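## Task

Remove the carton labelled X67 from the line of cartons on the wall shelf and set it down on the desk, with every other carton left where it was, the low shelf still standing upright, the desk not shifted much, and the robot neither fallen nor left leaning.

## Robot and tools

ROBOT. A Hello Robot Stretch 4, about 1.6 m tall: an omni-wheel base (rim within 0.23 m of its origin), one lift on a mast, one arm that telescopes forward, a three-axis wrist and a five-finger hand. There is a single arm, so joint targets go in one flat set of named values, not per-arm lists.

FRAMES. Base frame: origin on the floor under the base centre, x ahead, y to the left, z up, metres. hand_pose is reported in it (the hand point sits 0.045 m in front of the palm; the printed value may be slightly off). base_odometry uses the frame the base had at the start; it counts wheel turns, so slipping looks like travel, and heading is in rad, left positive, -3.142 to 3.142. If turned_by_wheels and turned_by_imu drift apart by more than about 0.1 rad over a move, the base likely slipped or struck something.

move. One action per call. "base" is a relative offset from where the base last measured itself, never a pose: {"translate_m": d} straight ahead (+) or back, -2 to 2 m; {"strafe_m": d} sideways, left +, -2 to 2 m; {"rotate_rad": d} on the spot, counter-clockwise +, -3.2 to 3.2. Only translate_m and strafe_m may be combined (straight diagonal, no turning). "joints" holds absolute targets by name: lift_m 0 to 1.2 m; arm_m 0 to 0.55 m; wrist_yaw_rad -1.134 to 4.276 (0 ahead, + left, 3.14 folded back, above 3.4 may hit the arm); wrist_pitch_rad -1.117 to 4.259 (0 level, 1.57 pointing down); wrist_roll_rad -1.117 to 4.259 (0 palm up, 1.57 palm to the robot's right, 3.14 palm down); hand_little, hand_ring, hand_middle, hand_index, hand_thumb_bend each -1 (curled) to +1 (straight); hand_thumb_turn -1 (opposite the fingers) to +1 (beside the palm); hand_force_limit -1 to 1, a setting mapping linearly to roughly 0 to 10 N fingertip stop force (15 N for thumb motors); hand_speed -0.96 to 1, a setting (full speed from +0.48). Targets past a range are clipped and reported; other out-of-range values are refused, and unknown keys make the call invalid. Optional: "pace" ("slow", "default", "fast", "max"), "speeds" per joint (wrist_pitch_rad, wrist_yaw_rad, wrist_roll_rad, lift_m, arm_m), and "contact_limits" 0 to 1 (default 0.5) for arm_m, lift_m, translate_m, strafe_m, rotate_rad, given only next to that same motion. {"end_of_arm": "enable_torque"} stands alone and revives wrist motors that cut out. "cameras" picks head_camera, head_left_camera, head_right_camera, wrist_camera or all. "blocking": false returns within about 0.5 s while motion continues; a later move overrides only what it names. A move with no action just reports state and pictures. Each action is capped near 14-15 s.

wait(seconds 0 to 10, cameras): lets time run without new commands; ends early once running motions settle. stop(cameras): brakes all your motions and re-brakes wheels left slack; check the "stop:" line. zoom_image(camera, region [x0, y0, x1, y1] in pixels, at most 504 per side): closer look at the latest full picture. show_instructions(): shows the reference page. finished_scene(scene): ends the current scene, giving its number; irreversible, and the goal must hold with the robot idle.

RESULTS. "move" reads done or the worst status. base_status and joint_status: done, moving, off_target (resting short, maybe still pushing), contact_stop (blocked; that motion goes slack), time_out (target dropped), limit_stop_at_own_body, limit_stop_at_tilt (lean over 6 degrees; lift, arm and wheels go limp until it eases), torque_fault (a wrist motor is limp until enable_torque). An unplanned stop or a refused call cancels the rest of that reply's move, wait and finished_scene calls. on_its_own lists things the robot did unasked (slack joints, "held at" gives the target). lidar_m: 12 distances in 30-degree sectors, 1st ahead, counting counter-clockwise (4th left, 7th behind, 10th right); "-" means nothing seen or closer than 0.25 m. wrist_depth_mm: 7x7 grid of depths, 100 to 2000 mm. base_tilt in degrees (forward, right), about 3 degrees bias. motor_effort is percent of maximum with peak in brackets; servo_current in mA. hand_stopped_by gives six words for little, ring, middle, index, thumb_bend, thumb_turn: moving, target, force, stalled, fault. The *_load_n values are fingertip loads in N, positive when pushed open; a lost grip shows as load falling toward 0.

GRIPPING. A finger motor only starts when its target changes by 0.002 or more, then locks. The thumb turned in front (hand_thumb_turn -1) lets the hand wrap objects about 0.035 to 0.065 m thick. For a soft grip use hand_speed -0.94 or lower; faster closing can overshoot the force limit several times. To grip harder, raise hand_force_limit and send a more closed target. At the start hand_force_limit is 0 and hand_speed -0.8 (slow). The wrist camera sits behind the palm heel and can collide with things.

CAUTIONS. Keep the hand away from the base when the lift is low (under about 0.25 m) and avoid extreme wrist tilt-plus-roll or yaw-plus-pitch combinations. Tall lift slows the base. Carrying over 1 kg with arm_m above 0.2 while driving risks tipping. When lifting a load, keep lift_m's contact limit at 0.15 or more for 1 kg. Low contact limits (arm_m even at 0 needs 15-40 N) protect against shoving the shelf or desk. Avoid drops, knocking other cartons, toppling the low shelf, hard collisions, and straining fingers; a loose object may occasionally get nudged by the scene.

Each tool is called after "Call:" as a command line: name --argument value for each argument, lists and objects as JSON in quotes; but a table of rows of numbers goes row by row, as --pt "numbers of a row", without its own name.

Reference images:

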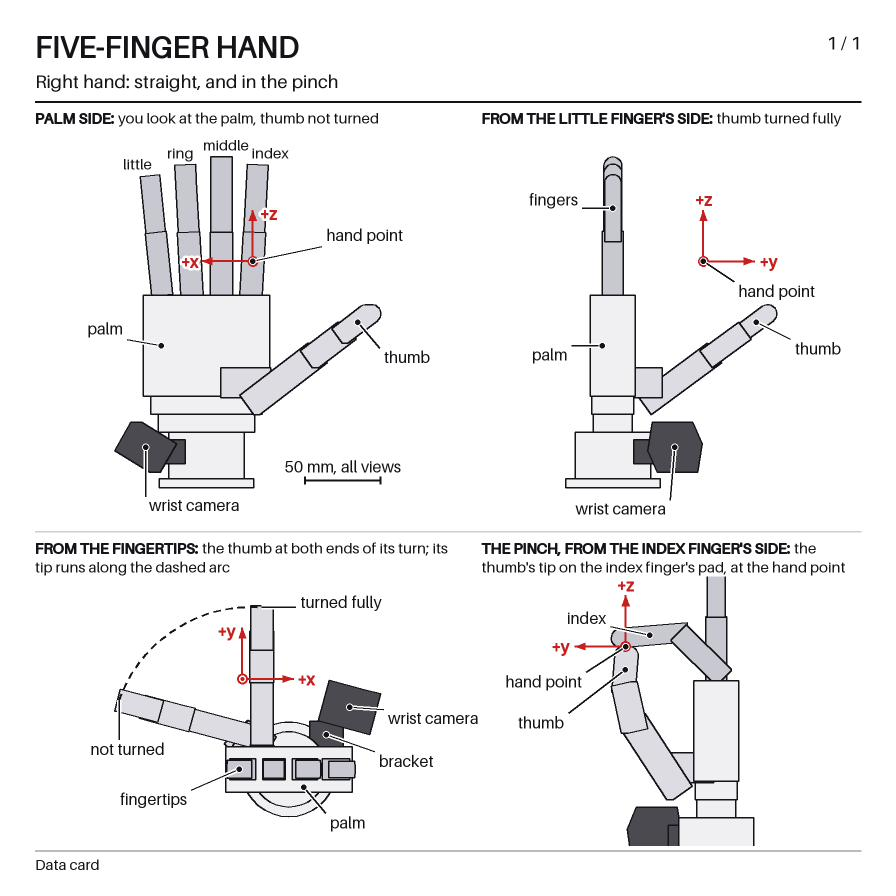

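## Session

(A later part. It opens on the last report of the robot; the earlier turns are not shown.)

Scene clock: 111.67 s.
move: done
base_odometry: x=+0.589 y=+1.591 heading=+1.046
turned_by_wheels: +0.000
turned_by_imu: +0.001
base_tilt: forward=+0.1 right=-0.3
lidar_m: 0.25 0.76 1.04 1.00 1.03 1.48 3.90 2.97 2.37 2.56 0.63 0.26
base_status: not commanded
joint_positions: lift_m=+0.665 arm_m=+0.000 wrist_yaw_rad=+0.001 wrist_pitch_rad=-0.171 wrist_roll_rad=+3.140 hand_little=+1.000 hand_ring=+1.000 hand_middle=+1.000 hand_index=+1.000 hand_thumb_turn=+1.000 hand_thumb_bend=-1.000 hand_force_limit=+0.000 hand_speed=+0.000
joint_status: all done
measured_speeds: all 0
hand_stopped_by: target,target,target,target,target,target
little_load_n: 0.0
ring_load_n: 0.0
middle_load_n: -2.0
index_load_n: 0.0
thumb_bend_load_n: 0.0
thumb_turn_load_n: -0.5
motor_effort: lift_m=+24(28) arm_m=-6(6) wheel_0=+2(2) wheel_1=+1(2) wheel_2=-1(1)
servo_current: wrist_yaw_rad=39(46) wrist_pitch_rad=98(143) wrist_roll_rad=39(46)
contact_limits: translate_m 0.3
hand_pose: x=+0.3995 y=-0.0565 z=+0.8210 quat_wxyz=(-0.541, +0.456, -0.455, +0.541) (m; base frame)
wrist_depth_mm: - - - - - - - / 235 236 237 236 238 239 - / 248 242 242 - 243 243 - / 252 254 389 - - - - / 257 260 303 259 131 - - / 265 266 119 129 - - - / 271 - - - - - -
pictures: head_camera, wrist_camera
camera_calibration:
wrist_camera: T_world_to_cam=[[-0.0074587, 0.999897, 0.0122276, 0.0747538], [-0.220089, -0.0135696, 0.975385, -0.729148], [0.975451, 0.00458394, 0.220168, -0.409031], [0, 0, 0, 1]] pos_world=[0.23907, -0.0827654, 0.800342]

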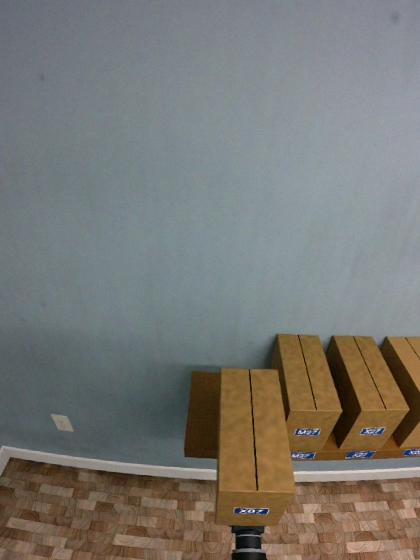

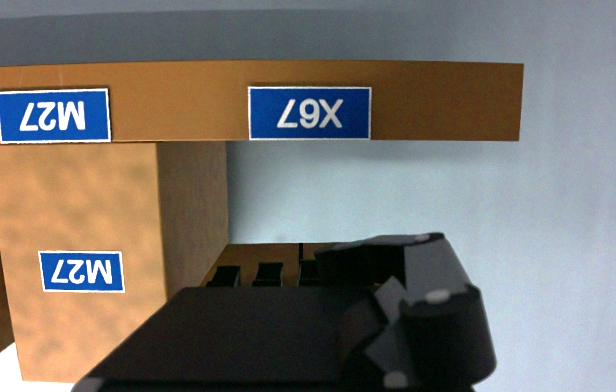

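Call:
move --base '{"translate_m":-0.06}' --pace "slow" --cameras '["head_camera"]'

Call:
move --base '{"translate_m":-0.6}' --pace "slow" --cameras '["head_camera","wrist_camera","head_left_camera","head_right_camera"]'

Scene clock: 114.90 s.
move: done
base_odometry: x=+0.559 y=+1.540 heading=+1.046
turned_by_wheels: +0.000
turned_by_imu: +0.001
base_tilt: forward=+0.1 right=-0.4
lidar_m: 0.25 0.80 1.06 1.01 1.06 1.51 3.82 3.25 2.34 2.56 0.74 0.25
base_status: done
joint_positions: lift_m=+0.665 arm_m=+0.000 wrist_yaw_rad=+0.001 wrist_pitch_rad=-0.171 wrist_roll_rad=+3.140 hand_little=+1.000 hand_ring=+1.000 hand_middle=+1.000 hand_index=+1.000 hand_thumb_turn=+1.000 hand_thumb_bend=-1.000 hand_force_limit=+0.000 hand_speed=+0.000
joint_status: not commanded
measured_speeds: all 0
hand_stopped_by: target,target,target,target,target,target
little_load_n: 0.0
ring_load_n: 0.0
middle_load_n: -2.0
index_load_n: 0.0
thumb_bend_load_n: 0.5
thumb_turn_load_n: 0.0
motor_effort: lift_m=+25(25) arm_m=-6(6) wheel_0=-2(8) wheel_1=-3(9) wheel_2=+2(8)
servo_current: wrist_yaw_rad=33(52) wrist_pitch_rad=91(104) wrist_roll_rad=33(52)
hand_pose: x=+0.3995 y=-0.0565 z=+0.8210 quat_wxyz=(-0.541, +0.456, -0.455, +0.541) (m; base frame)
wrist_depth_mm: - - - - - - - / 293 294 296 296 297 298 - / 298 307 309 - 300 - - / 314 312 377 - - - - / 332 320 329 258 131 - - / 332 327 119 129 - - - / - - - - - - -
pictures: head_camera

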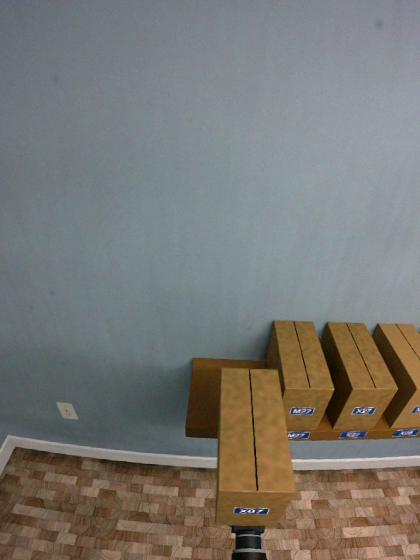

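Scene clock: 122.17 s.
move: done
base_odometry: x=+0.259 y=+1.021 heading=+1.045
turned_by_wheels: +0.000
turned_by_imu: +0.001
base_tilt: forward=+0.2 right=-0.3
lidar_m: 0.25 1.43 1.05 0.98 1.06 1.54 3.19 2.53 2.25 2.18 1.89 0.26
base_status: done
joint_positions: lift_m=+0.665 arm_m=+0.000 wrist_yaw_rad=+0.001 wrist_pitch_rad=-0.171 wrist_roll_rad=+3.140 hand_little=+1.000 hand_ring=+1.000 hand_middle=+1.000 hand_index=+1.000 hand_thumb_turn=+1.000 hand_thumb_bend=-1.000 hand_force_limit=+0.000 hand_speed=+0.000
joint_status: not commanded
measured_speeds: all 0
hand_stopped_by: target,target,target,target,target,target
little_load_n: 0.0
ring_load_n: 0.0
middle_load_n: -2.0
index_load_n: 0.0
thumb_bend_load_n: 0.0
thumb_turn_load_n: 0.0
motor_effort: lift_m=+24(25) arm_m=-7(7) wheel_0=-3(9) wheel_1=-3(11) wheel_2=+1(8)
servo_current: wrist_yaw_rad=33(59) wrist_pitch_rad=98(104) wrist_roll_rad=46(52)
hand_pose: x=+0.3995 y=-0.0565 z=+0.8210 quat_wxyz=(-0.541, +0.456, -0.455, +0.541) (m; base frame)
wrist_depth_mm: - - - - - - - / - - - - - - - / 878 878 891 891 - - - / 904 - 917 - - - - / - - 259 258 131 - - / - - 119 129 - - - / - - - - - - -
pictures: head_camera, head_left_camera, head_right_camera, wrist_camera
camera_calibration:
wrist_camera: T_world_to_cam=[[-0.0074587, 0.999897, 0.0122276, 0.0747538], [-0.220089, -0.0135696, 0.975385, -0.729148], [0.975451, 0.00458394, 0.220168, -0.409031], [0, 0, 0, 1]] pos_world=[0.23907, -0.0827654, 0.800342]

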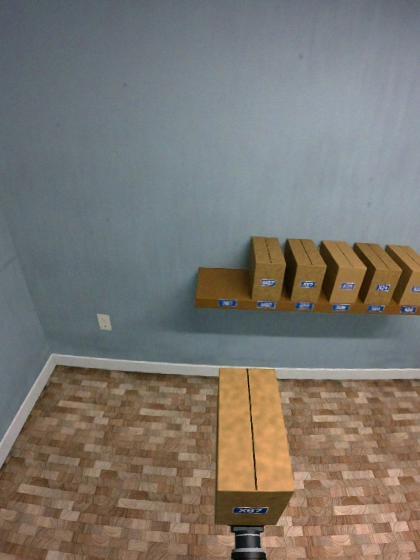

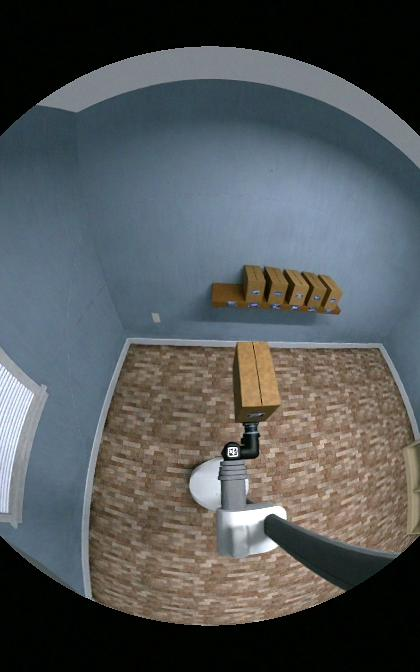

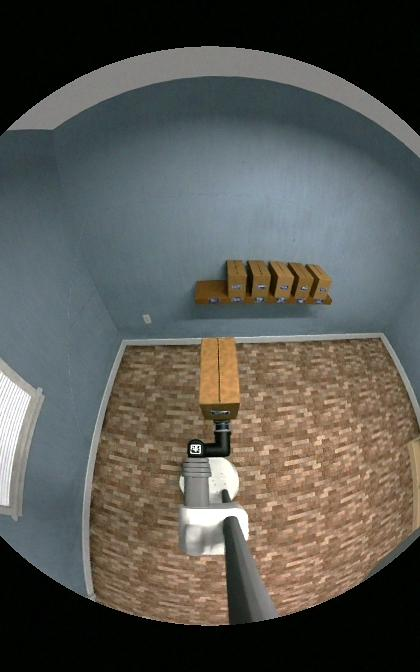

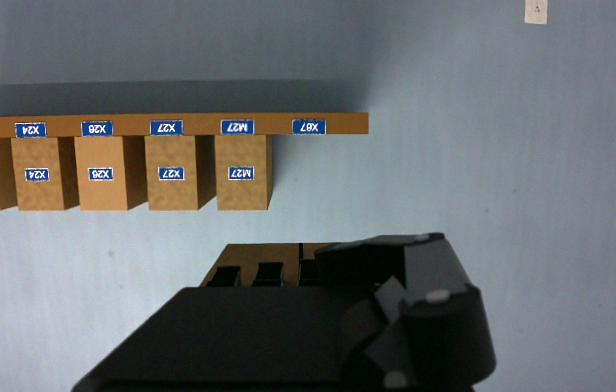

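Call:
move --base '{"rotate_rad":-2.6}' --pace "slow" --cameras '["head_camera","head_left_camera"]'

Scene clock: 127.83 s.
move: done
base_odometry: x=+0.259 y=+1.021 heading=-1.554
turned_by_wheels: -2.599
turned_by_imu: -2.614
base_tilt: forward=+0.1 right=-0.2
lidar_m: 0.26 2.22 2.19 1.81 1.14 1.10 1.40 1.01 0.99 1.08 1.63 0.25
base_status: done
joint_positions: lift_m=+0.665 arm_m=+0.000 wrist_yaw_rad=+0.001 wrist_pitch_rad=-0.171 wrist_roll_rad=+3.140 hand_little=+1.000 hand_ring=+1.000 hand_middle=+1.000 hand_index=+1.000 hand_thumb_turn=+1.000 hand_thumb_bend=-1.000 hand_force_limit=+0.000 hand_speed=+0.000
joint_status: not commanded
measured_speeds: all 0
hand_stopped_by: target,target,target,target,target,target
little_load_n: 0.0
ring_load_n: 0.0
middle_load_n: -2.0
index_load_n: 0.0
thumb_bend_load_n: 0.0
thumb_turn_load_n: 0.0
motor_effort: lift_m=+24(25) arm_m=-6(7) wheel_0=+1(8) wheel_1=+3(11) wheel_2=+2(7)
servo_current: wrist_yaw_rad=33(59) wrist_pitch_rad=98(104) wrist_roll_rad=39(52)
hand_pose: x=+0.3995 y=-0.0565 z=+0.8210 quat_wxyz=(-0.541, +0.456, -0.455, +0.541) (m; base frame)
wrist_depth_mm: - - - - - - - / - - - - - - - / - - - - - - - / - - - - - - - / - - - - 148 - - / - - 119 129 - - - / - - - - - - -
pictures: head_camera, head_left_camera

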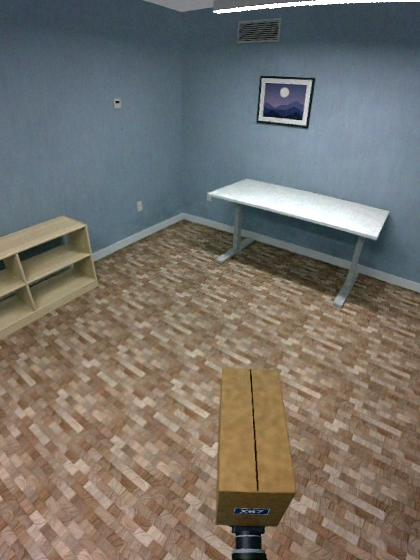

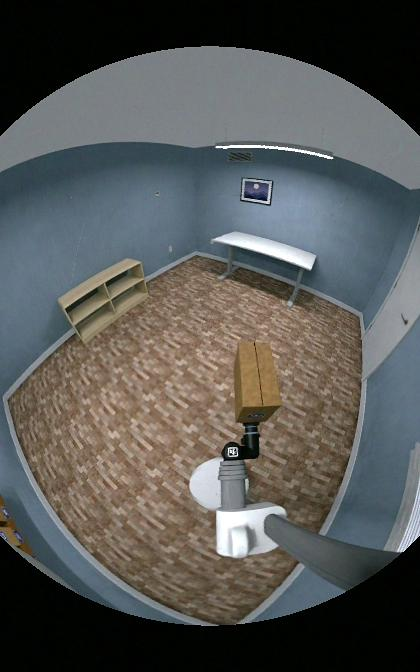

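Call:
zoom_image --camera "head_camera" --region '[190, 160, 420, 320]'

Scaled by 2.191 from the camera's 420x560 image, which has a finer 1200x1600 frame.

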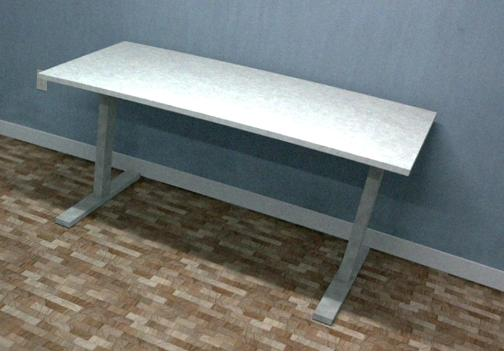

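Call:
move --base '{"translate_m":1.9,"strafe_m":-0.145}'

Call:
move --base '{"rotate_rad":-0.605}' --pace "slow" --cameras '["head_camera","wrist_camera"]'

Call:
zoom_image --camera "head_camera" --region '[0, 200, 420, 560]'

Scene clock: 140.63 s.
move: done
base_odometry: x=+0.146 y=-0.882 heading=-1.554
turned_by_wheels: +0.000
turned_by_imu: +0.006
base_tilt: forward=+0.0 right=-0.2
lidar_m: 0.26 1.67 1.22 1.30 2.52 2.76 2.64 2.03 1.95 0.98 0.74 0.25
base_status: done
joint_positions: lift_m=+0.665 arm_m=+0.000 wrist_yaw_rad=+0.001 wrist_pitch_rad=-0.171 wrist_roll_rad=+3.140 hand_little=+1.000 hand_ring=+1.000 hand_middle=+1.000 hand_index=+1.000 hand_thumb_turn=+1.000 hand_thumb_bend=-1.000 hand_force_limit=+0.000 hand_speed=+0.000
joint_status: not commanded
measured_speeds: all 0
hand_stopped_by: target,target,target,target,target,target
little_load_n: 0.0
ring_load_n: 0.0
middle_load_n: -2.0
index_load_n: 0.0
thumb_bend_load_n: 0.0
thumb_turn_load_n: -0.5
motor_effort: lift_m=+24(25) arm_m=-6(7) wheel_0=+3(10) wheel_1=+2(11) wheel_2=+1(11)
servo_current: wrist_yaw_rad=33(65) wrist_pitch_rad=98(104) wrist_roll_rad=39(59)
hand_pose: x=+0.3995 y=-0.0565 z=+0.8210 quat_wxyz=(-0.541, +0.456, -0.455, +0.541) (m; base frame)
wrist_depth_mm: - - - - - - - / - - - - - - - / - - - - - - - / - - - - - - - / - - 259 257 132 - - / - 1205 119 129 - - - / - - - - - - -
pictures: none

Scene clock: 142.47 s.
move: done
base_odometry: x=+0.146 y=-0.882 heading=-2.158
turned_by_wheels: -0.604
turned_by_imu: -0.608
base_tilt: forward=+0.1 right=-0.3
lidar_m: 0.25 0.78 1.68 1.20 1.27 1.76 3.00 2.83 2.08 1.94 1.05 0.25
base_status: done
joint_positions: lift_m=+0.665 arm_m=+0.000 wrist_yaw_rad=+0.001 wrist_pitch_rad=-0.171 wrist_roll_rad=+3.140 hand_little=+1.000 hand_ring=+1.000 hand_middle=+1.000 hand_index=+1.000 hand_thumb_turn=+1.000 hand_thumb_bend=-1.000 hand_force_limit=+0.000 hand_speed=+0.000
joint_status: not commanded
measured_speeds: all 0
hand_stopped_by: target,target,target,target,target,target
little_load_n: -0.5
ring_load_n: 0.0
middle_load_n: -2.0
index_load_n: 0.0
thumb_bend_load_n: 0.0
thumb_turn_load_n: 0.0
motor_effort: lift_m=+24(24) arm_m=-6(6) wheel_0=+3(8) wheel_1=+3(10) wheel_2=+2(7)
servo_current: wrist_yaw_rad=13(52) wrist_pitch_rad=91(104) wrist_roll_rad=39(52)
hand_pose: x=+0.3995 y=-0.0565 z=+0.8210 quat_wxyz=(-0.541, +0.456, -0.455, +0.541) (m; base frame)
wrist_depth_mm: - - - - - - - / - - - - - - - / - - - - - - - / - - - - - - - / - - 259 259 131 - - / - - 119 129 - - - / - - - - - - -
pictures: head_camera, wrist_camera
camera_calibration:
wrist_camera: T_world_to_cam=[[-0.0074587, 0.999897, 0.0122276, 0.0747538], [-0.220089, -0.0135696, 0.975385, -0.729148], [0.975451, 0.00458394, 0.220168, -0.409031], [0, 0, 0, 1]] pos_world=[0.23907, -0.0827654, 0.800342]

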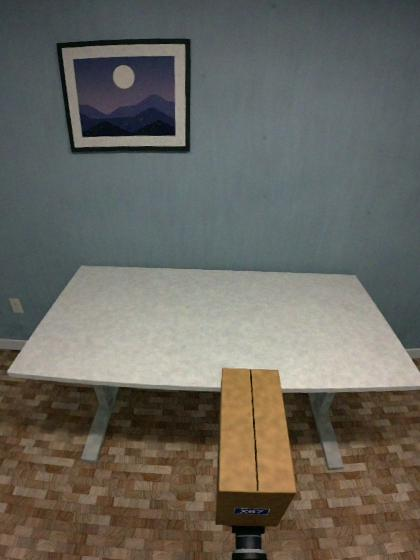

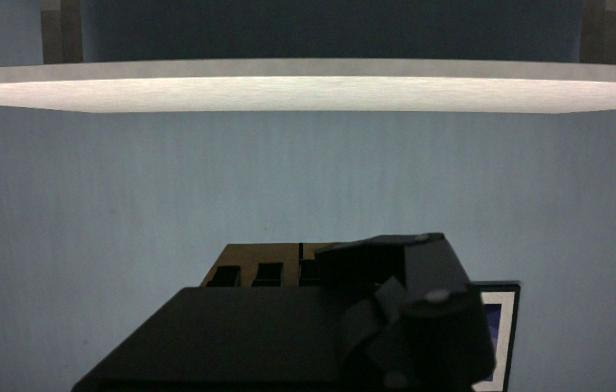

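Scaled by 1.200 from the camera's 420x560 image, which has a finer 1200x1600 frame.

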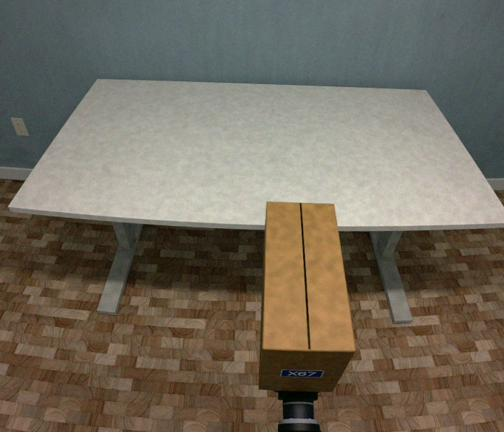

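Call:
move --joints '{"lift_m":0.72,"wrist_pitch_rad":0.08}' --speeds '{"lift_m":0.06,"wrist_pitch_rad":0.2}'

Call:
move --base '{"translate_m":0.29}' --pace "slow" --cameras '["head_camera","wrist_camera"]'

Call:
zoom_image --camera "head_camera" --region '[150, 330, 350, 530]'

Scene clock: 147.47 s.
move: done
base_odometry: x=+0.146 y=-0.882 heading=-2.158
turned_by_wheels: +0.000
turned_by_imu: +0.001
base_tilt: forward=+0.1 right=-0.3
lidar_m: 0.27 0.75 1.70 1.25 1.26 1.79 3.06 2.85 2.05 1.96 1.02 0.30
base_status: not commanded
joint_positions: lift_m=+0.720 arm_m=+0.000 wrist_yaw_rad=+0.001 wrist_pitch_rad=+0.084 wrist_roll_rad=+3.140 hand_little=+1.000 hand_ring=+1.000 hand_middle=+1.000 hand_index=+1.000 hand_thumb_turn=+1.000 hand_thumb_bend=-1.000 hand_force_limit=+0.000 hand_speed=+0.000
joint_status: all done
measured_speeds: all 0
hand_stopped_by: target,target,target,target,target,target
little_load_n: 0.0
ring_load_n: 0.0
middle_load_n: -3.5
index_load_n: 0.0
thumb_bend_load_n: 0.0
thumb_turn_load_n: 0.0
motor_effort: lift_m=+25(30) arm_m=-6(7) wheel_0=+4(4) wheel_1=+2(3) wheel_2=+2(2)
servo_current: wrist_yaw_rad=46(46) wrist_pitch_rad=33(104) wrist_roll_rad=39(52)
hand_pose: x=+0.3867 y=-0.0565 z=+0.8192 quat_wxyz=(-0.478, +0.521, -0.520, +0.479) (m; base frame)
wrist_depth_mm: - - - - - - - / - - - - - - - / - - - - - - - / - - - - - - - / - - 258 258 131 - - / - - 119 129 - - - / - - - - - - -
pictures: none

Scene clock: 151.63 s.
move: done
base_odometry: x=-0.015 y=-1.123 heading=-2.158
turned_by_wheels: +0.000
turned_by_imu: +0.002
base_tilt: forward=+0.0 right=-0.3
lidar_m: 0.29 0.43 0.65 1.60 1.34 1.82 3.36 2.80 2.04 1.92 0.63 0.28
base_status: done
joint_positions: lift_m=+0.720 arm_m=+0.000 wrist_yaw_rad=+0.001 wrist_pitch_rad=+0.084 wrist_roll_rad=+3.140 hand_little=+1.000 hand_ring=+1.000 hand_middle=+1.000 hand_index=+1.000 hand_thumb_turn=+1.000 hand_thumb_bend=-1.000 hand_force_limit=+0.000 hand_speed=+0.000
joint_status: not commanded
measured_speeds: all 0
hand_stopped_by: target,target,target,target,target,target
little_load_n: 0.0
ring_load_n: 0.0
middle_load_n: -3.0
index_load_n: 0.0
thumb_bend_load_n: 0.0
thumb_turn_load_n: 0.0
motor_effort: lift_m=+25(25) arm_m=-6(7) wheel_0=+4(9) wheel_1=+3(11) wheel_2=-2(8)
servo_current: wrist_yaw_rad=33(59) wrist_pitch_rad=26(46) wrist_roll_rad=39(52)
hand_pose: x=+0.3867 y=-0.0565 z=+0.8192 quat_wxyz=(-0.478, +0.521, -0.520, +0.479) (m; base frame)
wrist_depth_mm: - - - - - - - / - - - - - - - / - - - - - - - / - - - - - - - / - - 259 258 131 - - / - - 119 129 - - - / - - - - - - -
pictures: head_camera, wrist_camera
camera_calibration:
wrist_camera: T_world_to_cam=[[-0.00415015, 0.9999, 0.0135109, 0.0723522], [0.0322914, -0.0133699, 0.999389, -0.847462], [0.99947, 0.0045839, -0.0322327, -0.198649], [0, 0, 0, 1]] pos_world=[0.22621, -0.0827649, 0.839564]

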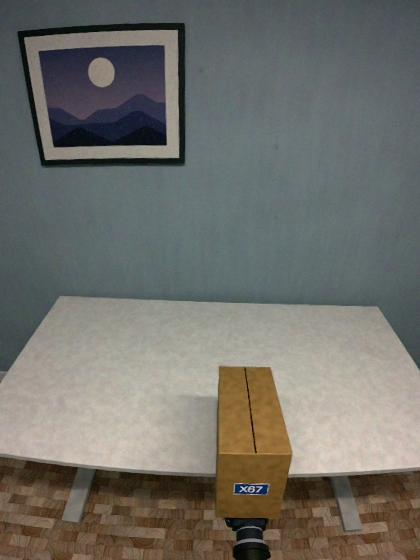

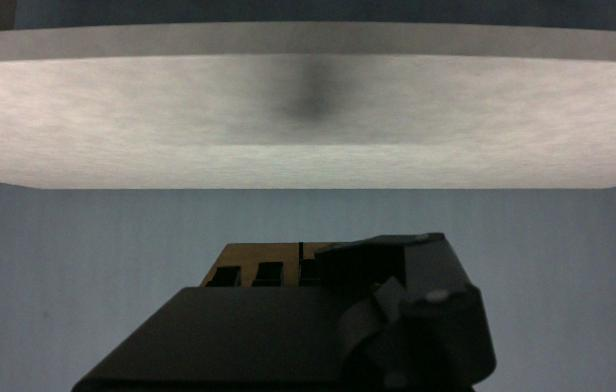

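Scaled by 2.520 from the camera's 420x560 image, which has a finer 1200x1600 frame.

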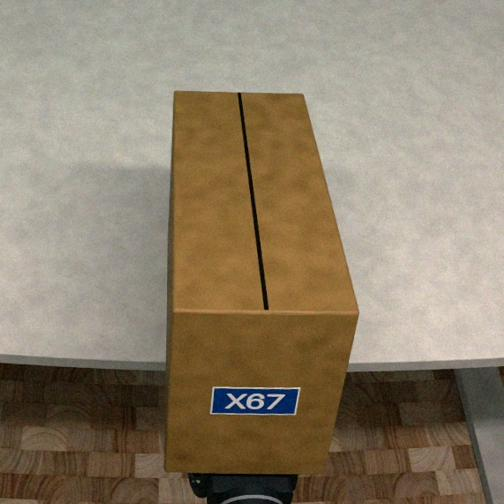

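Call:
move --base '{"translate_m":0.01}' --joints '{"lift_m":0.655}' --speeds '{"lift_m":0.05}' --pace "slow" --contact_limits '{"lift_m":0.3}' --cameras '["head_camera","wrist_camera"]'

Call:
move --joints '{"lift_m":0.635}' --speeds '{"lift_m":0.04}' --contact_limits '{"lift_m":0.3}'

Call:
move --joints '{"lift_m":0.668,"wrist_pitch_rad":0.20}' --speeds '{"lift_m":0.03,"wrist_pitch_rad":0.1}' --contact_limits '{"lift_m":0.3}' --cameras '["head_camera","wrist_camera"]'

Call:
zoom_image --camera "head_camera" --region '[150, 350, 350, 550]'

Scene clock: 155.43 s.
move: done
base_odometry: x=-0.020 y=-1.131 heading=-2.157
turned_by_wheels: +0.000
turned_by_imu: +0.001
base_tilt: forward=+0.0 right=-0.2
lidar_m: 0.29 0.41 0.63 1.62 1.32 1.84 3.35 2.84 2.04 1.93 0.60 0.29
base_status: done
joint_positions: lift_m=+0.655 arm_m=+0.000 wrist_yaw_rad=+0.001 wrist_pitch_rad=+0.084 wrist_roll_rad=+3.140 hand_little=+1.000 hand_ring=+1.000 hand_middle=+1.000 hand_index=+1.000 hand_thumb_turn=+1.000 hand_thumb_bend=-1.000 hand_force_limit=+0.000 hand_speed=+0.000
joint_status: all done
measured_speeds: all 0
hand_stopped_by: target,target,target,target,target,target
little_load_n: 0.0
ring_load_n: 0.0
middle_load_n: -3.0
index_load_n: 0.0
thumb_bend_load_n: 0.0
thumb_turn_load_n: 0.0
motor_effort: lift_m=+16(23) arm_m=-6(7) wheel_0=+2(9) wheel_1=+1(9) wheel_2=+0(9)
servo_current: wrist_yaw_rad=46(46) wrist_pitch_rad=33(39) wrist_roll_rad=39(52)
contact_limits: lift_m 0.3
hand_pose: x=+0.3867 y=-0.0565 z=+0.7549 quat_wxyz=(-0.478, +0.521, -0.520, +0.479) (m; base frame)
wrist_depth_mm: - - - - - - - / - - - - - - - / - - - - - - - / - - - - - - - / - - 258 257 131 - - / - - 119 129 - - - / - - - - - - -
pictures: head_camera, wrist_camera
camera_calibration:
wrist_camera: T_world_to_cam=[[-0.00414879, 0.9999, 0.0135113, 0.0732204], [0.0323913, -0.0133699, 0.999386, -0.783221], [0.999467, 0.00458389, -0.0323326, -0.200644], [0, 0, 0, 1]] pos_world=[0.22621, -0.0827649, 0.775264]

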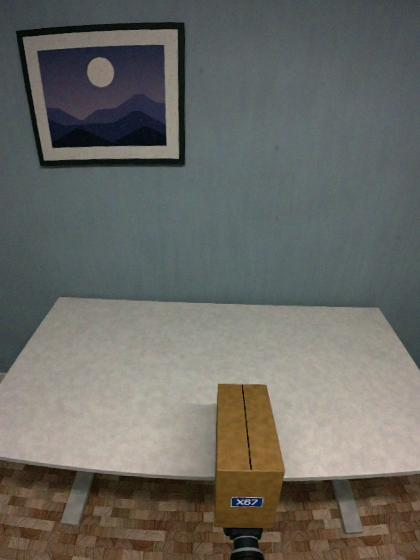

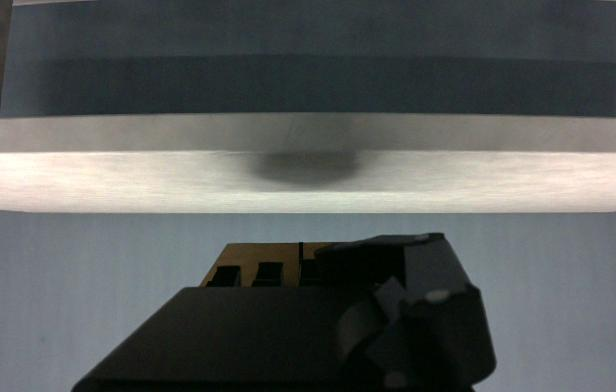

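Scene clock: 156.37 s.
move: done
base_odometry: x=-0.020 y=-1.131 heading=-2.157
turned_by_wheels: +0.000
turned_by_imu: +0.000
base_tilt: forward=+0.1 right=-0.4
lidar_m: 0.28 0.41 0.65 1.59 1.33 1.79 3.37 2.81 2.06 1.96 0.61 0.31
base_status: not commanded
joint_positions: lift_m=+0.635 arm_m=+0.000 wrist_yaw_rad=+0.001 wrist_pitch_rad=+0.084 wrist_roll_rad=+3.140 hand_little=+1.000 hand_ring=+1.000 hand_middle=+1.000 hand_index=+1.000 hand_thumb_turn=+1.000 hand_thumb_bend=-1.000 hand_force_limit=+0.000 hand_speed=+0.000
joint_status: all done
measured_speeds: all 0
hand_stopped_by: target,target,target,target,target,target
little_load_n: 0.0
ring_load_n: 0.0
middle_load_n: -3.0
index_load_n: 0.0
thumb_bend_load_n: 0.0
thumb_turn_load_n: 0.0
motor_effort: lift_m=+16(19) arm_m=-6(6) wheel_0=+2(3) wheel_1=+1(1) wheel_2=+0(0)
servo_current: wrist_yaw_rad=33(52) wrist_pitch_rad=26(39) wrist_roll_rad=39(46)
contact_limits: lift_m 0.3
hand_pose: x=+0.3867 y=-0.0565 z=+0.7349 quat_wxyz=(-0.478, +0.521, -0.520, +0.479) (m; base frame)
wrist_depth_mm: - - - - - - - / - - - - - - - / - - - - - - - / - - - - - - - / - - 258 257 131 - - / - - 119 129 - - - / - - - - - - -
pictures: none

Scene clock: 157.97 s.
move: done
base_odometry: x=-0.020 y=-1.131 heading=-2.157
turned_by_wheels: +0.000
turned_by_imu: +0.000
base_tilt: forward=+0.1 right=-0.2
lidar_m: 0.28 0.46 0.62 1.62 1.32 1.81 3.35 2.82 2.06 1.94 0.62 0.31
base_status: not commanded
joint_positions: lift_m=+0.668 arm_m=+0.000 wrist_yaw_rad=+0.001 wrist_pitch_rad=+0.204 wrist_roll_rad=+3.140 hand_little=+1.000 hand_ring=+1.000 hand_middle=+1.000 hand_index=+1.000 hand_thumb_turn=+1.000 hand_thumb_bend=-1.000 hand_force_limit=+0.000 hand_speed=+0.000
joint_status: all done
measured_speeds: all 0
hand_stopped_by: target,target,target,target,target,target
little_load_n: 0.0
ring_load_n: -0.5
middle_load_n: -3.0
index_load_n: 0.0
thumb_bend_load_n: 0.0
thumb_turn_load_n: 0.0
motor_effort: lift_m=+24(28) arm_m=-6(7) wheel_0=+2(3) wheel_1=+1(1) wheel_2=+0(0)
servo_current: wrist_yaw_rad=39(52) wrist_pitch_rad=33(52) wrist_roll_rad=46(52)
contact_limits: lift_m 0.3
hand_pose: x=+0.3758 y=-0.0565 z=+0.7420 quat_wxyz=(-0.446, +0.549, -0.548, +0.447) (m; base frame)
wrist_depth_mm: - - 1160 1138 1160 - - / - - - - - - - / - - - - - - - / - - - - - - - / - - 257 257 131 - - / - - 119 129 - - - / - - - - - - -
pictures: head_camera, wrist_camera
camera_calibration:
wrist_camera: T_world_to_cam=[[-0.00251559, 0.999901, 0.0138119, 0.0725132], [0.151871, -0.0132698, 0.988311, -0.806669], [0.988397, 0.00458382, -0.151823, -0.0972187], [0, 0, 0, 1]] pos_world=[0.218783, -0.0827647, 0.781478]

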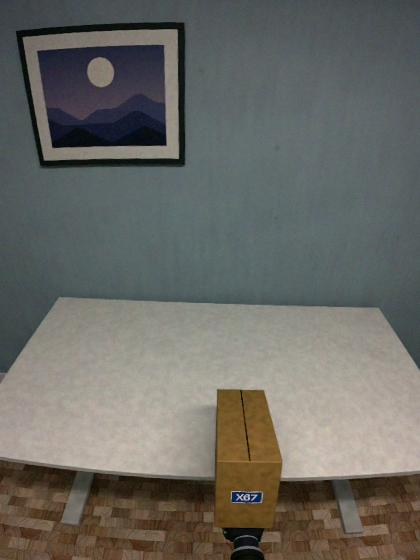

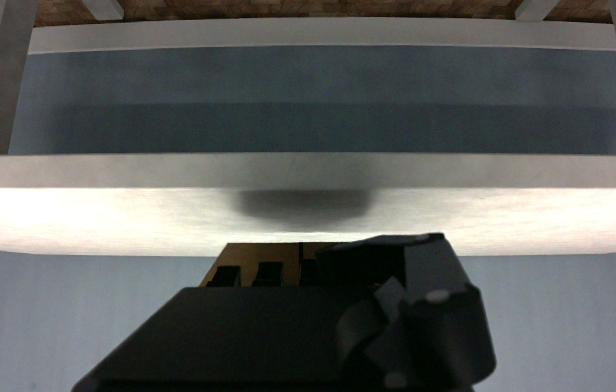

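Scaled by 2.520 from the camera's 420x560 image, which has a finer 1200x1600 frame.

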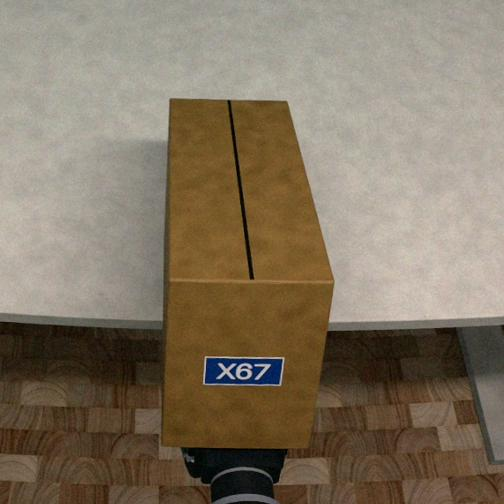

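Call:
move --joints '{"lift_m":0.682,"wrist_pitch_rad":0.28}' --speeds '{"lift_m":0.03,"wrist_pitch_rad":0.15}' --contact_limits '{"lift_m":0.3}' --cameras '["head_camera","wrist_camera"]'

Call:
zoom_image --camera "head_camera" --region '[150, 350, 350, 550]'

Scene clock: 160.30 s.
move: done
base_odometry: x=-0.020 y=-1.131 heading=-2.157
turned_by_wheels: +0.000
turned_by_imu: +0.001
base_tilt: forward=+0.1 right=-0.3
lidar_m: 0.29 0.45 0.62 1.60 1.34 1.82 3.34 2.84 2.09 1.95 0.64 0.30
base_status: not commanded
joint_positions: lift_m=+0.682 arm_m=+0.000 wrist_yaw_rad=+0.001 wrist_pitch_rad=+0.284 wrist_roll_rad=+3.140 hand_little=+1.000 hand_ring=+1.000 hand_middle=+1.000 hand_index=+1.000 hand_thumb_turn=+1.000 hand_thumb_bend=-1.000 hand_force_limit=+0.000 hand_speed=+0.000
joint_status: all done
measured_speeds: all 0
hand_stopped_by: target,target,target,target,target,target
little_load_n: 0.0
ring_load_n: -0.5
middle_load_n: -3.5
index_load_n: 0.0
thumb_bend_load_n: 0.0
thumb_turn_load_n: 0.0
motor_effort: lift_m=+24(27) arm_m=-6(7) wheel_0=+2(3) wheel_1=+1(1) wheel_2=+0(0)
servo_current: wrist_yaw_rad=13(52) wrist_pitch_rad=33(46) wrist_roll_rad=46(52)
contact_limits: lift_m 0.3
hand_pose: x=+0.3668 y=-0.0566 z=+0.7400 quat_wxyz=(-0.424, +0.566, -0.565, +0.424) (m; base frame)
wrist_depth_mm: 1118 1098 1098 1098 1118 1118 1138 / - - - - - - - / - - - - - - - / - - - - - - - / - - 251 274 131 - - / - - 119 129 - - - / - - - - - - -
pictures: head_camera, wrist_camera
camera_calibration:
wrist_camera: T_world_to_cam=[[-0.00140533, 0.999901, 0.0139683, 0.071996], [0.23027, -0.0132694, 0.973036, -0.820759], [0.973126, 0.00458392, -0.230228, -0.0251299], [0, 0, 0, 1]] pos_world=[0.213551, -0.0827647, 0.791837]

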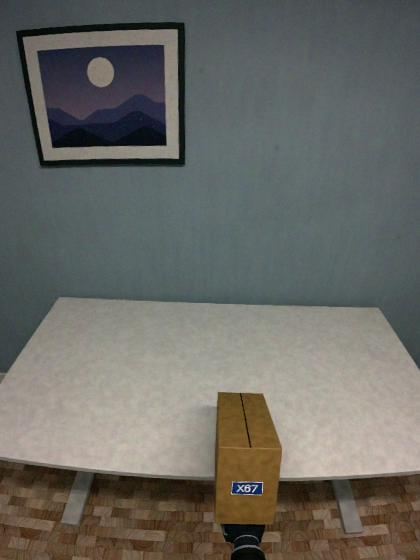

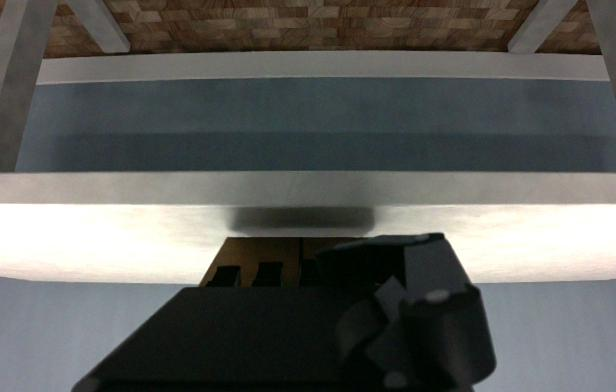

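Scaled by 2.520 from the camera's 420x560 image, which has a finer 1200x1600 frame.

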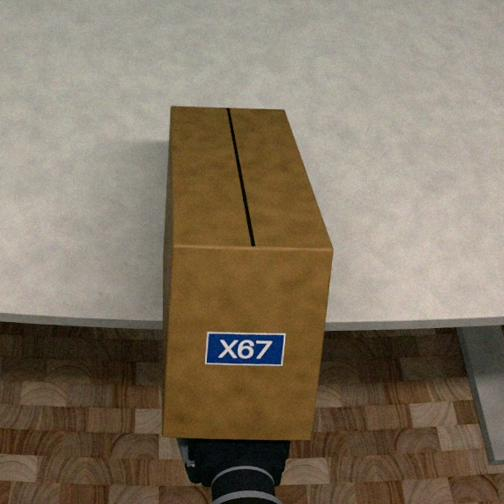

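Call:
move --joints '{"lift_m":0.674}' --speeds '{"lift_m":0.03}' --contact_limits '{"lift_m":0.3}' --cameras '["head_camera","wrist_camera"]'

Call:
zoom_image --camera "head_camera" --region '[150, 350, 350, 550]'

Scene clock: 164.07 s.
move: done
base_odometry: x=-0.020 y=-1.131 heading=-2.157
turned_by_wheels: +0.000
turned_by_imu: +0.001
base_tilt: forward=-0.1 right=-0.3
lidar_m: 0.27 0.44 0.66 1.60 1.32 1.82 3.35 2.84 2.09 1.93 0.61 0.32
base_status: not commanded
joint_positions: lift_m=+0.674 arm_m=+0.000 wrist_yaw_rad=+0.001 wrist_pitch_rad=+0.284 wrist_roll_rad=+3.140 hand_little=+1.000 hand_ring=+1.000 hand_middle=+0.999 hand_index=+1.000 hand_thumb_turn=+1.000 hand_thumb_bend=-1.000 hand_force_limit=+0.000 hand_speed=+0.000
joint_status: all done
measured_speeds: all 0
hand_stopped_by: target,target,target,target,target,target
little_load_n: 0.0
ring_load_n: -0.5
middle_load_n: -3.5
index_load_n: 0.0
thumb_bend_load_n: 0.0
thumb_turn_load_n: 0.0
motor_effort: lift_m=+17(24) arm_m=-5(6) wheel_0=+2(3) wheel_1=+1(1) wheel_2=+0(0)
servo_current: wrist_yaw_rad=7(52) wrist_pitch_rad=26(39) wrist_roll_rad=33(52)
contact_limits: lift_m 0.3
hand_pose: x=+0.3668 y=-0.0566 z=+0.7325 quat_wxyz=(-0.424, +0.566, -0.565, +0.424) (m; base frame)
wrist_depth_mm: 1118 1098 1098 1078 1078 1078 1118 / - - - - - - - / - - - - - - - / - - - - - - - / - - 258 258 131 - - / - - 119 129 - - - / - - - - - - -
pictures: head_camera, wrist_camera
camera_calibration:
wrist_camera: T_world_to_cam=[[-0.00140242, 0.999901, 0.0139691, 0.0720981], [0.230459, -0.0132699, 0.972992, -0.813563], [0.973081, 0.00458385, -0.230418, -0.0266759], [0, 0, 0, 1]] pos_world=[0.213552, -0.0827647, 0.784436]

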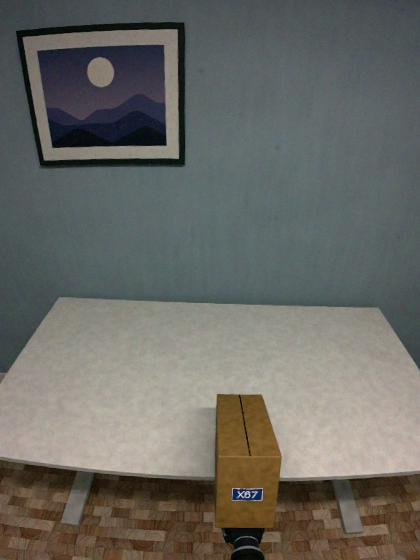

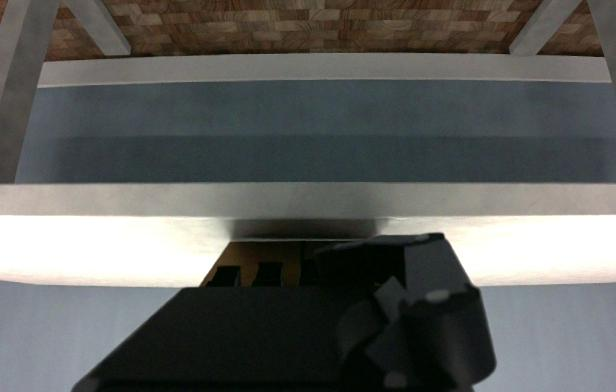

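Scaled by 2.520 from the camera's 420x560 image, which has a finer 1200x1600 frame.

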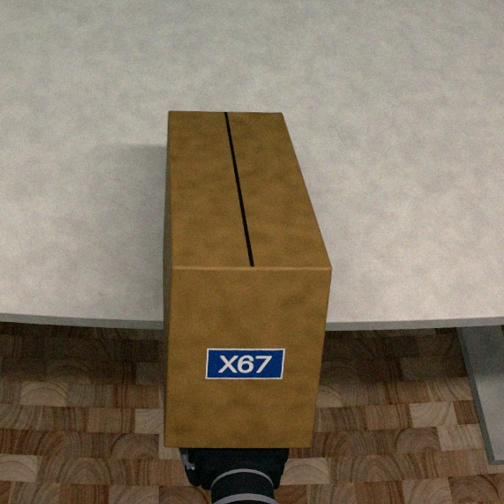

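Call:
move --joints '{"lift_m":0.696}' --speeds '{"lift_m":0.03}' --contact_limits '{"lift_m":0.3}'

Call:
move --base '{"translate_m":0.03}' --pace "slow" --contact_limits '{"translate_m":0.3}' --cameras '["head_camera","wrist_camera"]'

Call:
zoom_image --camera "head_camera" --region '[150, 350, 350, 550]'

Scene clock: 167.60 s.
move: done
base_odometry: x=-0.020 y=-1.131 heading=-2.157
turned_by_wheels: +0.000
turned_by_imu: +0.001
base_tilt: forward=+0.0 right=-0.2
lidar_m: 0.31 0.42 0.63 1.60 1.32 1.81 3.37 2.82 2.09 1.94 0.62 0.31
base_status: not commanded
joint_positions: lift_m=+0.696 arm_m=+0.000 wrist_yaw_rad=+0.001 wrist_pitch_rad=+0.284 wrist_roll_rad=+3.140 hand_little=+1.000 hand_ring=+1.000 hand_middle=+1.000 hand_index=+1.000 hand_thumb_turn=+1.000 hand_thumb_bend=-1.000 hand_force_limit=+0.000 hand_speed=+0.000
joint_status: all done
measured_speeds: all 0
hand_stopped_by: target,target,target,target,target,target
little_load_n: 0.0
ring_load_n: 0.0
middle_load_n: -1.5
index_load_n: 0.0
thumb_bend_load_n: 0.0
thumb_turn_load_n: 0.0
motor_effort: lift_m=+24(27) arm_m=-6(7) wheel_0=+2(3) wheel_1=+1(1) wheel_2=+0(0)
servo_current: wrist_yaw_rad=39(59) wrist_pitch_rad=33(39) wrist_roll_rad=33(52)
contact_limits: lift_m 0.3
hand_pose: x=+0.3668 y=-0.0566 z=+0.7540 quat_wxyz=(-0.424, +0.566, -0.565, +0.424) (m; base frame)
wrist_depth_mm: 1118 1118 1138 1160 1118 1138 1138 / - - - - - - - / - - - - - - - / - - - 294 - - - / - - 256 266 135 - - / - - 119 129 - - - / - - - - - - -
pictures: none

Scene clock: 168.97 s.
move: done
base_odometry: x=-0.037 y=-1.156 heading=-2.157
turned_by_wheels: +0.000
turned_by_imu: +0.001
base_tilt: forward=+0.0 right=-0.2
lidar_m: 0.31 0.41 0.60 1.62 1.35 1.77 3.39 2.83 2.07 1.91 0.57 0.34
base_status: done
joint_positions: lift_m=+0.696 arm_m=+0.000 wrist_yaw_rad=+0.001 wrist_pitch_rad=+0.284 wrist_roll_rad=+3.140 hand_little=+1.000 hand_ring=+1.000 hand_middle=+1.000 hand_index=+1.000 hand_thumb_turn=+1.000 hand_thumb_bend=-1.000 hand_force_limit=+0.000 hand_speed=+0.000
joint_status: not commanded
measured_speeds: all 0
hand_stopped_by: target,target,target,target,target,target
little_load_n: 0.0
ring_load_n: 0.0
middle_load_n: -1.5
index_load_n: 0.0
thumb_bend_load_n: 0.0
thumb_turn_load_n: 0.0
motor_effort: lift_m=+23(24) arm_m=-6(7) wheel_0=+2(7) wheel_1=+2(10) wheel_2=-2(7)
servo_current: wrist_yaw_rad=46(59) wrist_pitch_rad=33(46) wrist_roll_rad=39(59)
contact_limits: lift_m 0.3; translate_m 0.3
hand_pose: x=+0.3668 y=-0.0566 z=+0.7540 quat_wxyz=(-0.424, +0.566, -0.565, +0.424) (m; base frame)
wrist_depth_mm: 1118 1138 1078 1078 1098 1098 - / - - - - - - - / - - - - - - - / - - - 296 - - - / - - 256 268 135 - - / - - 119 129 - - - / - - - - - - -
pictures: head_camera, wrist_camera
camera_calibration:
wrist_camera: T_world_to_cam=[[-0.00140242, 0.999901, 0.0139691, 0.0717978], [0.230459, -0.0132699, 0.972992, -0.834483], [0.973081, 0.00458385, -0.230418, -0.0217219], [0, 0, 0, 1]] pos_world=[0.213552, -0.0827647, 0.805936]

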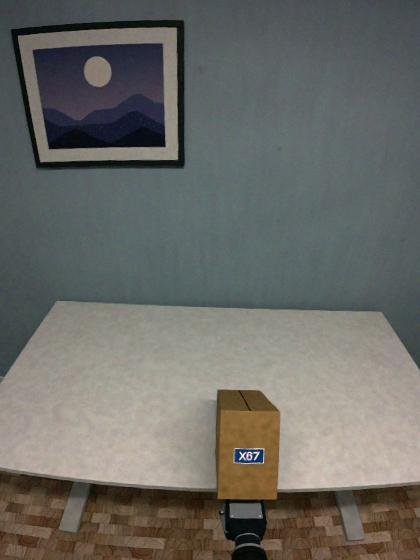

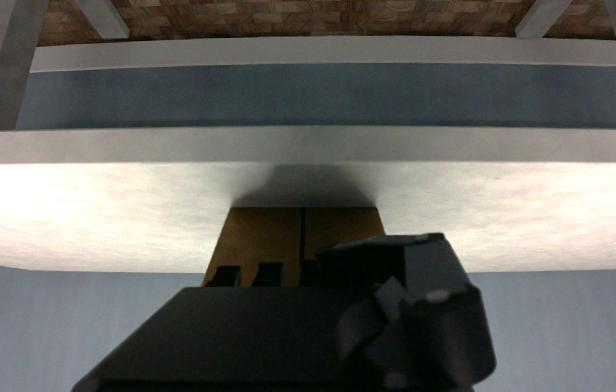

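Scaled by 2.520 from the camera's 420x560 image, which has a finer 1200x1600 frame.

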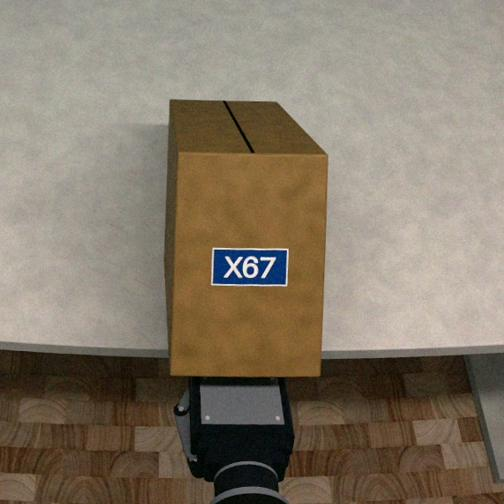

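Call:
move --joints '{"lift_m":0.682}' --speeds '{"lift_m":0.03}' --contact_limits '{"lift_m":0.3}' --cameras '["head_camera","wrist_camera"]'

Call:
zoom_image --camera "head_camera" --region '[150, 350, 350, 550]'

Scene clock: 172.83 s.
move: done
base_odometry: x=-0.037 y=-1.156 heading=-2.157
turned_by_wheels: +0.000
turned_by_imu: +0.001
base_tilt: forward=+0.1 right=-0.2
lidar_m: 0.30 0.42 0.57 1.61 1.34 1.78 3.39 2.78 2.03 1.94 0.58 0.33
base_status: not commanded
joint_positions: lift_m=+0.682 arm_m=+0.000 wrist_yaw_rad=+0.001 wrist_pitch_rad=+0.284 wrist_roll_rad=+3.140 hand_little=+1.000 hand_ring=+1.000 hand_middle=+0.999 hand_index=+1.000 hand_thumb_turn=+1.000 hand_thumb_bend=-1.000 hand_force_limit=+0.000 hand_speed=+0.000
joint_status: all done
measured_speeds: all 0
hand_stopped_by: target,target,target,target,target,target
little_load_n: 0.0
ring_load_n: 0.0
middle_load_n: -3.0
index_load_n: 0.0
thumb_bend_load_n: 0.0
thumb_turn_load_n: 0.0
motor_effort: lift_m=+16(22) arm_m=-6(6) wheel_0=+2(3) wheel_1=+2(2) wheel_2=-2(3)
servo_current: wrist_yaw_rad=13(52) wrist_pitch_rad=33(39) wrist_roll_rad=46(46)
contact_limits: lift_m 0.3; translate_m 0.3
hand_pose: x=+0.3668 y=-0.0566 z=+0.7406 quat_wxyz=(-0.424, +0.566, -0.565, +0.424) (m; base frame)
wrist_depth_mm: 1160 1098 1098 1098 1138 1098 1078 / - - - - - - - / - - - - - - - / - - - - - - - / - - 270 291 135 - - / - - 119 129 - - - / - - - - - - -
pictures: head_camera, wrist_camera
camera_calibration:
wrist_camera: T_world_to_cam=[[-0.00140242, 0.999901, 0.0139691, 0.071985], [0.230459, -0.0132699, 0.972992, -0.821444], [0.973081, 0.00458385, -0.230418, -0.0248095], [0, 0, 0, 1]] pos_world=[0.213552, -0.0827647, 0.792536]

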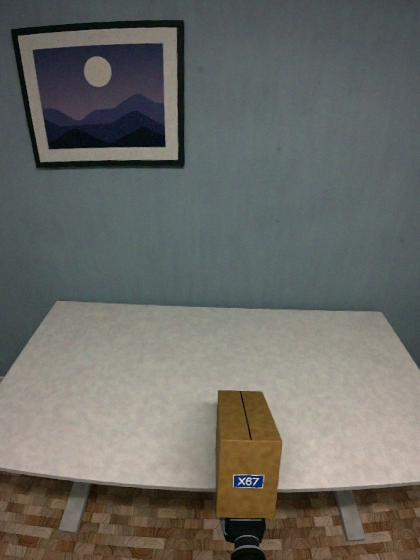

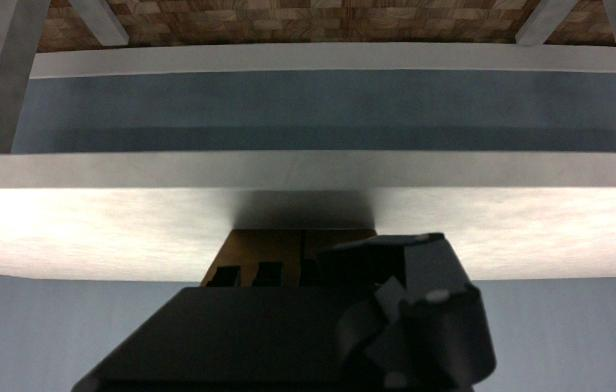

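Scaled by 2.520 from the camera's 420x560 image, which has a finer 1200x1600 frame.

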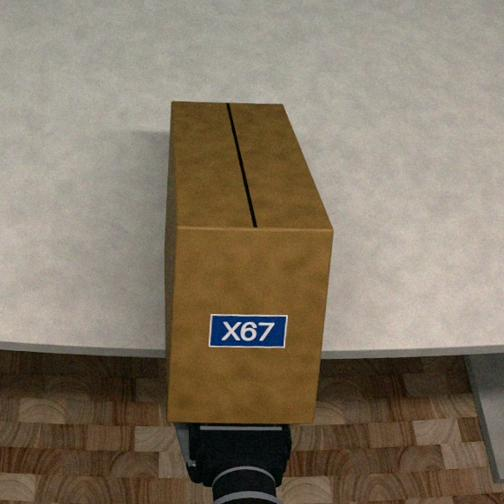

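Call:
move --base '{"translate_m":-0.05}' --joints '{"lift_m":0.706}' --speeds '{"lift_m":0.04}' --pace "slow" --contact_limits '{"lift_m":0.3,"translate_m":0.3}' --cameras '["head_camera","wrist_camera"]'

Call:
zoom_image --camera "head_camera" --region '[150, 350, 350, 550]'

Scene clock: 175.77 s.
move: done
base_odometry: x=-0.009 y=-1.115 heading=-2.157
turned_by_wheels: +0.000
turned_by_imu: +0.000
base_tilt: forward=+0.0 right=-0.2
lidar_m: 0.33 0.47 0.67 1.62 1.30 1.79 3.36 2.84 2.02 1.93 0.64 0.35
base_status: done
joint_positions: lift_m=+0.706 arm_m=+0.000 wrist_yaw_rad=+0.001 wrist_pitch_rad=+0.284 wrist_roll_rad=+3.140 hand_little=+1.000 hand_ring=+1.000 hand_middle=+1.000 hand_index=+1.000 hand_thumb_turn=+1.000 hand_thumb_bend=-1.000 hand_force_limit=+0.000 hand_speed=+0.000
joint_status: all done
measured_speeds: all 0
hand_stopped_by: target,target,target,target,target,target
little_load_n: 0.0
ring_load_n: 0.0
middle_load_n: -1.5
index_load_n: 0.0
thumb_bend_load_n: 0.0
thumb_turn_load_n: 0.0
motor_effort: lift_m=+23(27) arm_m=-6(7) wheel_0=-4(9) wheel_1=-2(8) wheel_2=+2(7)
servo_current: wrist_yaw_rad=33(52) wrist_pitch_rad=33(46) wrist_roll_rad=33(46)
contact_limits: lift_m 0.3; translate_m 0.3
hand_pose: x=+0.3668 y=-0.0566 z=+0.7640 quat_wxyz=(-0.424, +0.566, -0.565, +0.424) (m; base frame)
wrist_depth_mm: - 1160 1160 1182 1138 1138 1138 / - - - - - - - / - - - - - - - / - - - 340 - - - / - - 266 278 131 - - / - - 119 129 - - - / - - - - - - -
pictures: head_camera, wrist_camera
camera_calibration:
wrist_camera: T_world_to_cam=[[-0.00140108, 0.999901, 0.013969, 0.0716579], [0.230554, -0.0132697, 0.972969, -0.844214], [0.973059, 0.00458382, -0.230512, -0.0193359], [0, 0, 0, 1]] pos_world=[0.213552, -0.0827647, 0.815936]

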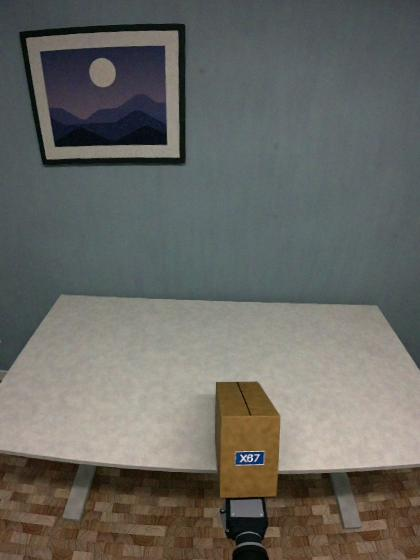

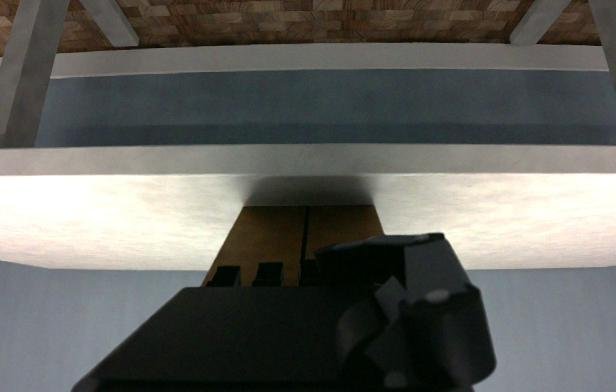

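Scaled by 2.520 from the camera's 420x560 image, which has a finer 1200x1600 frame.

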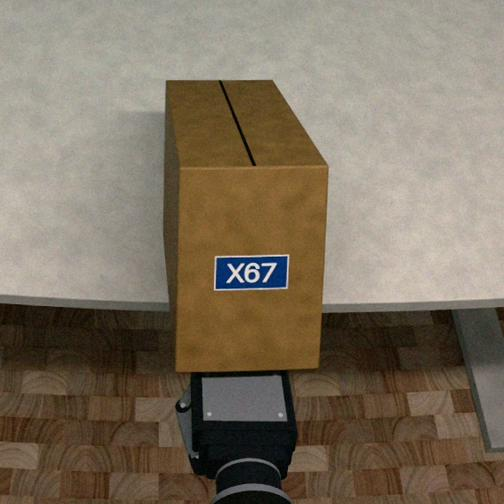

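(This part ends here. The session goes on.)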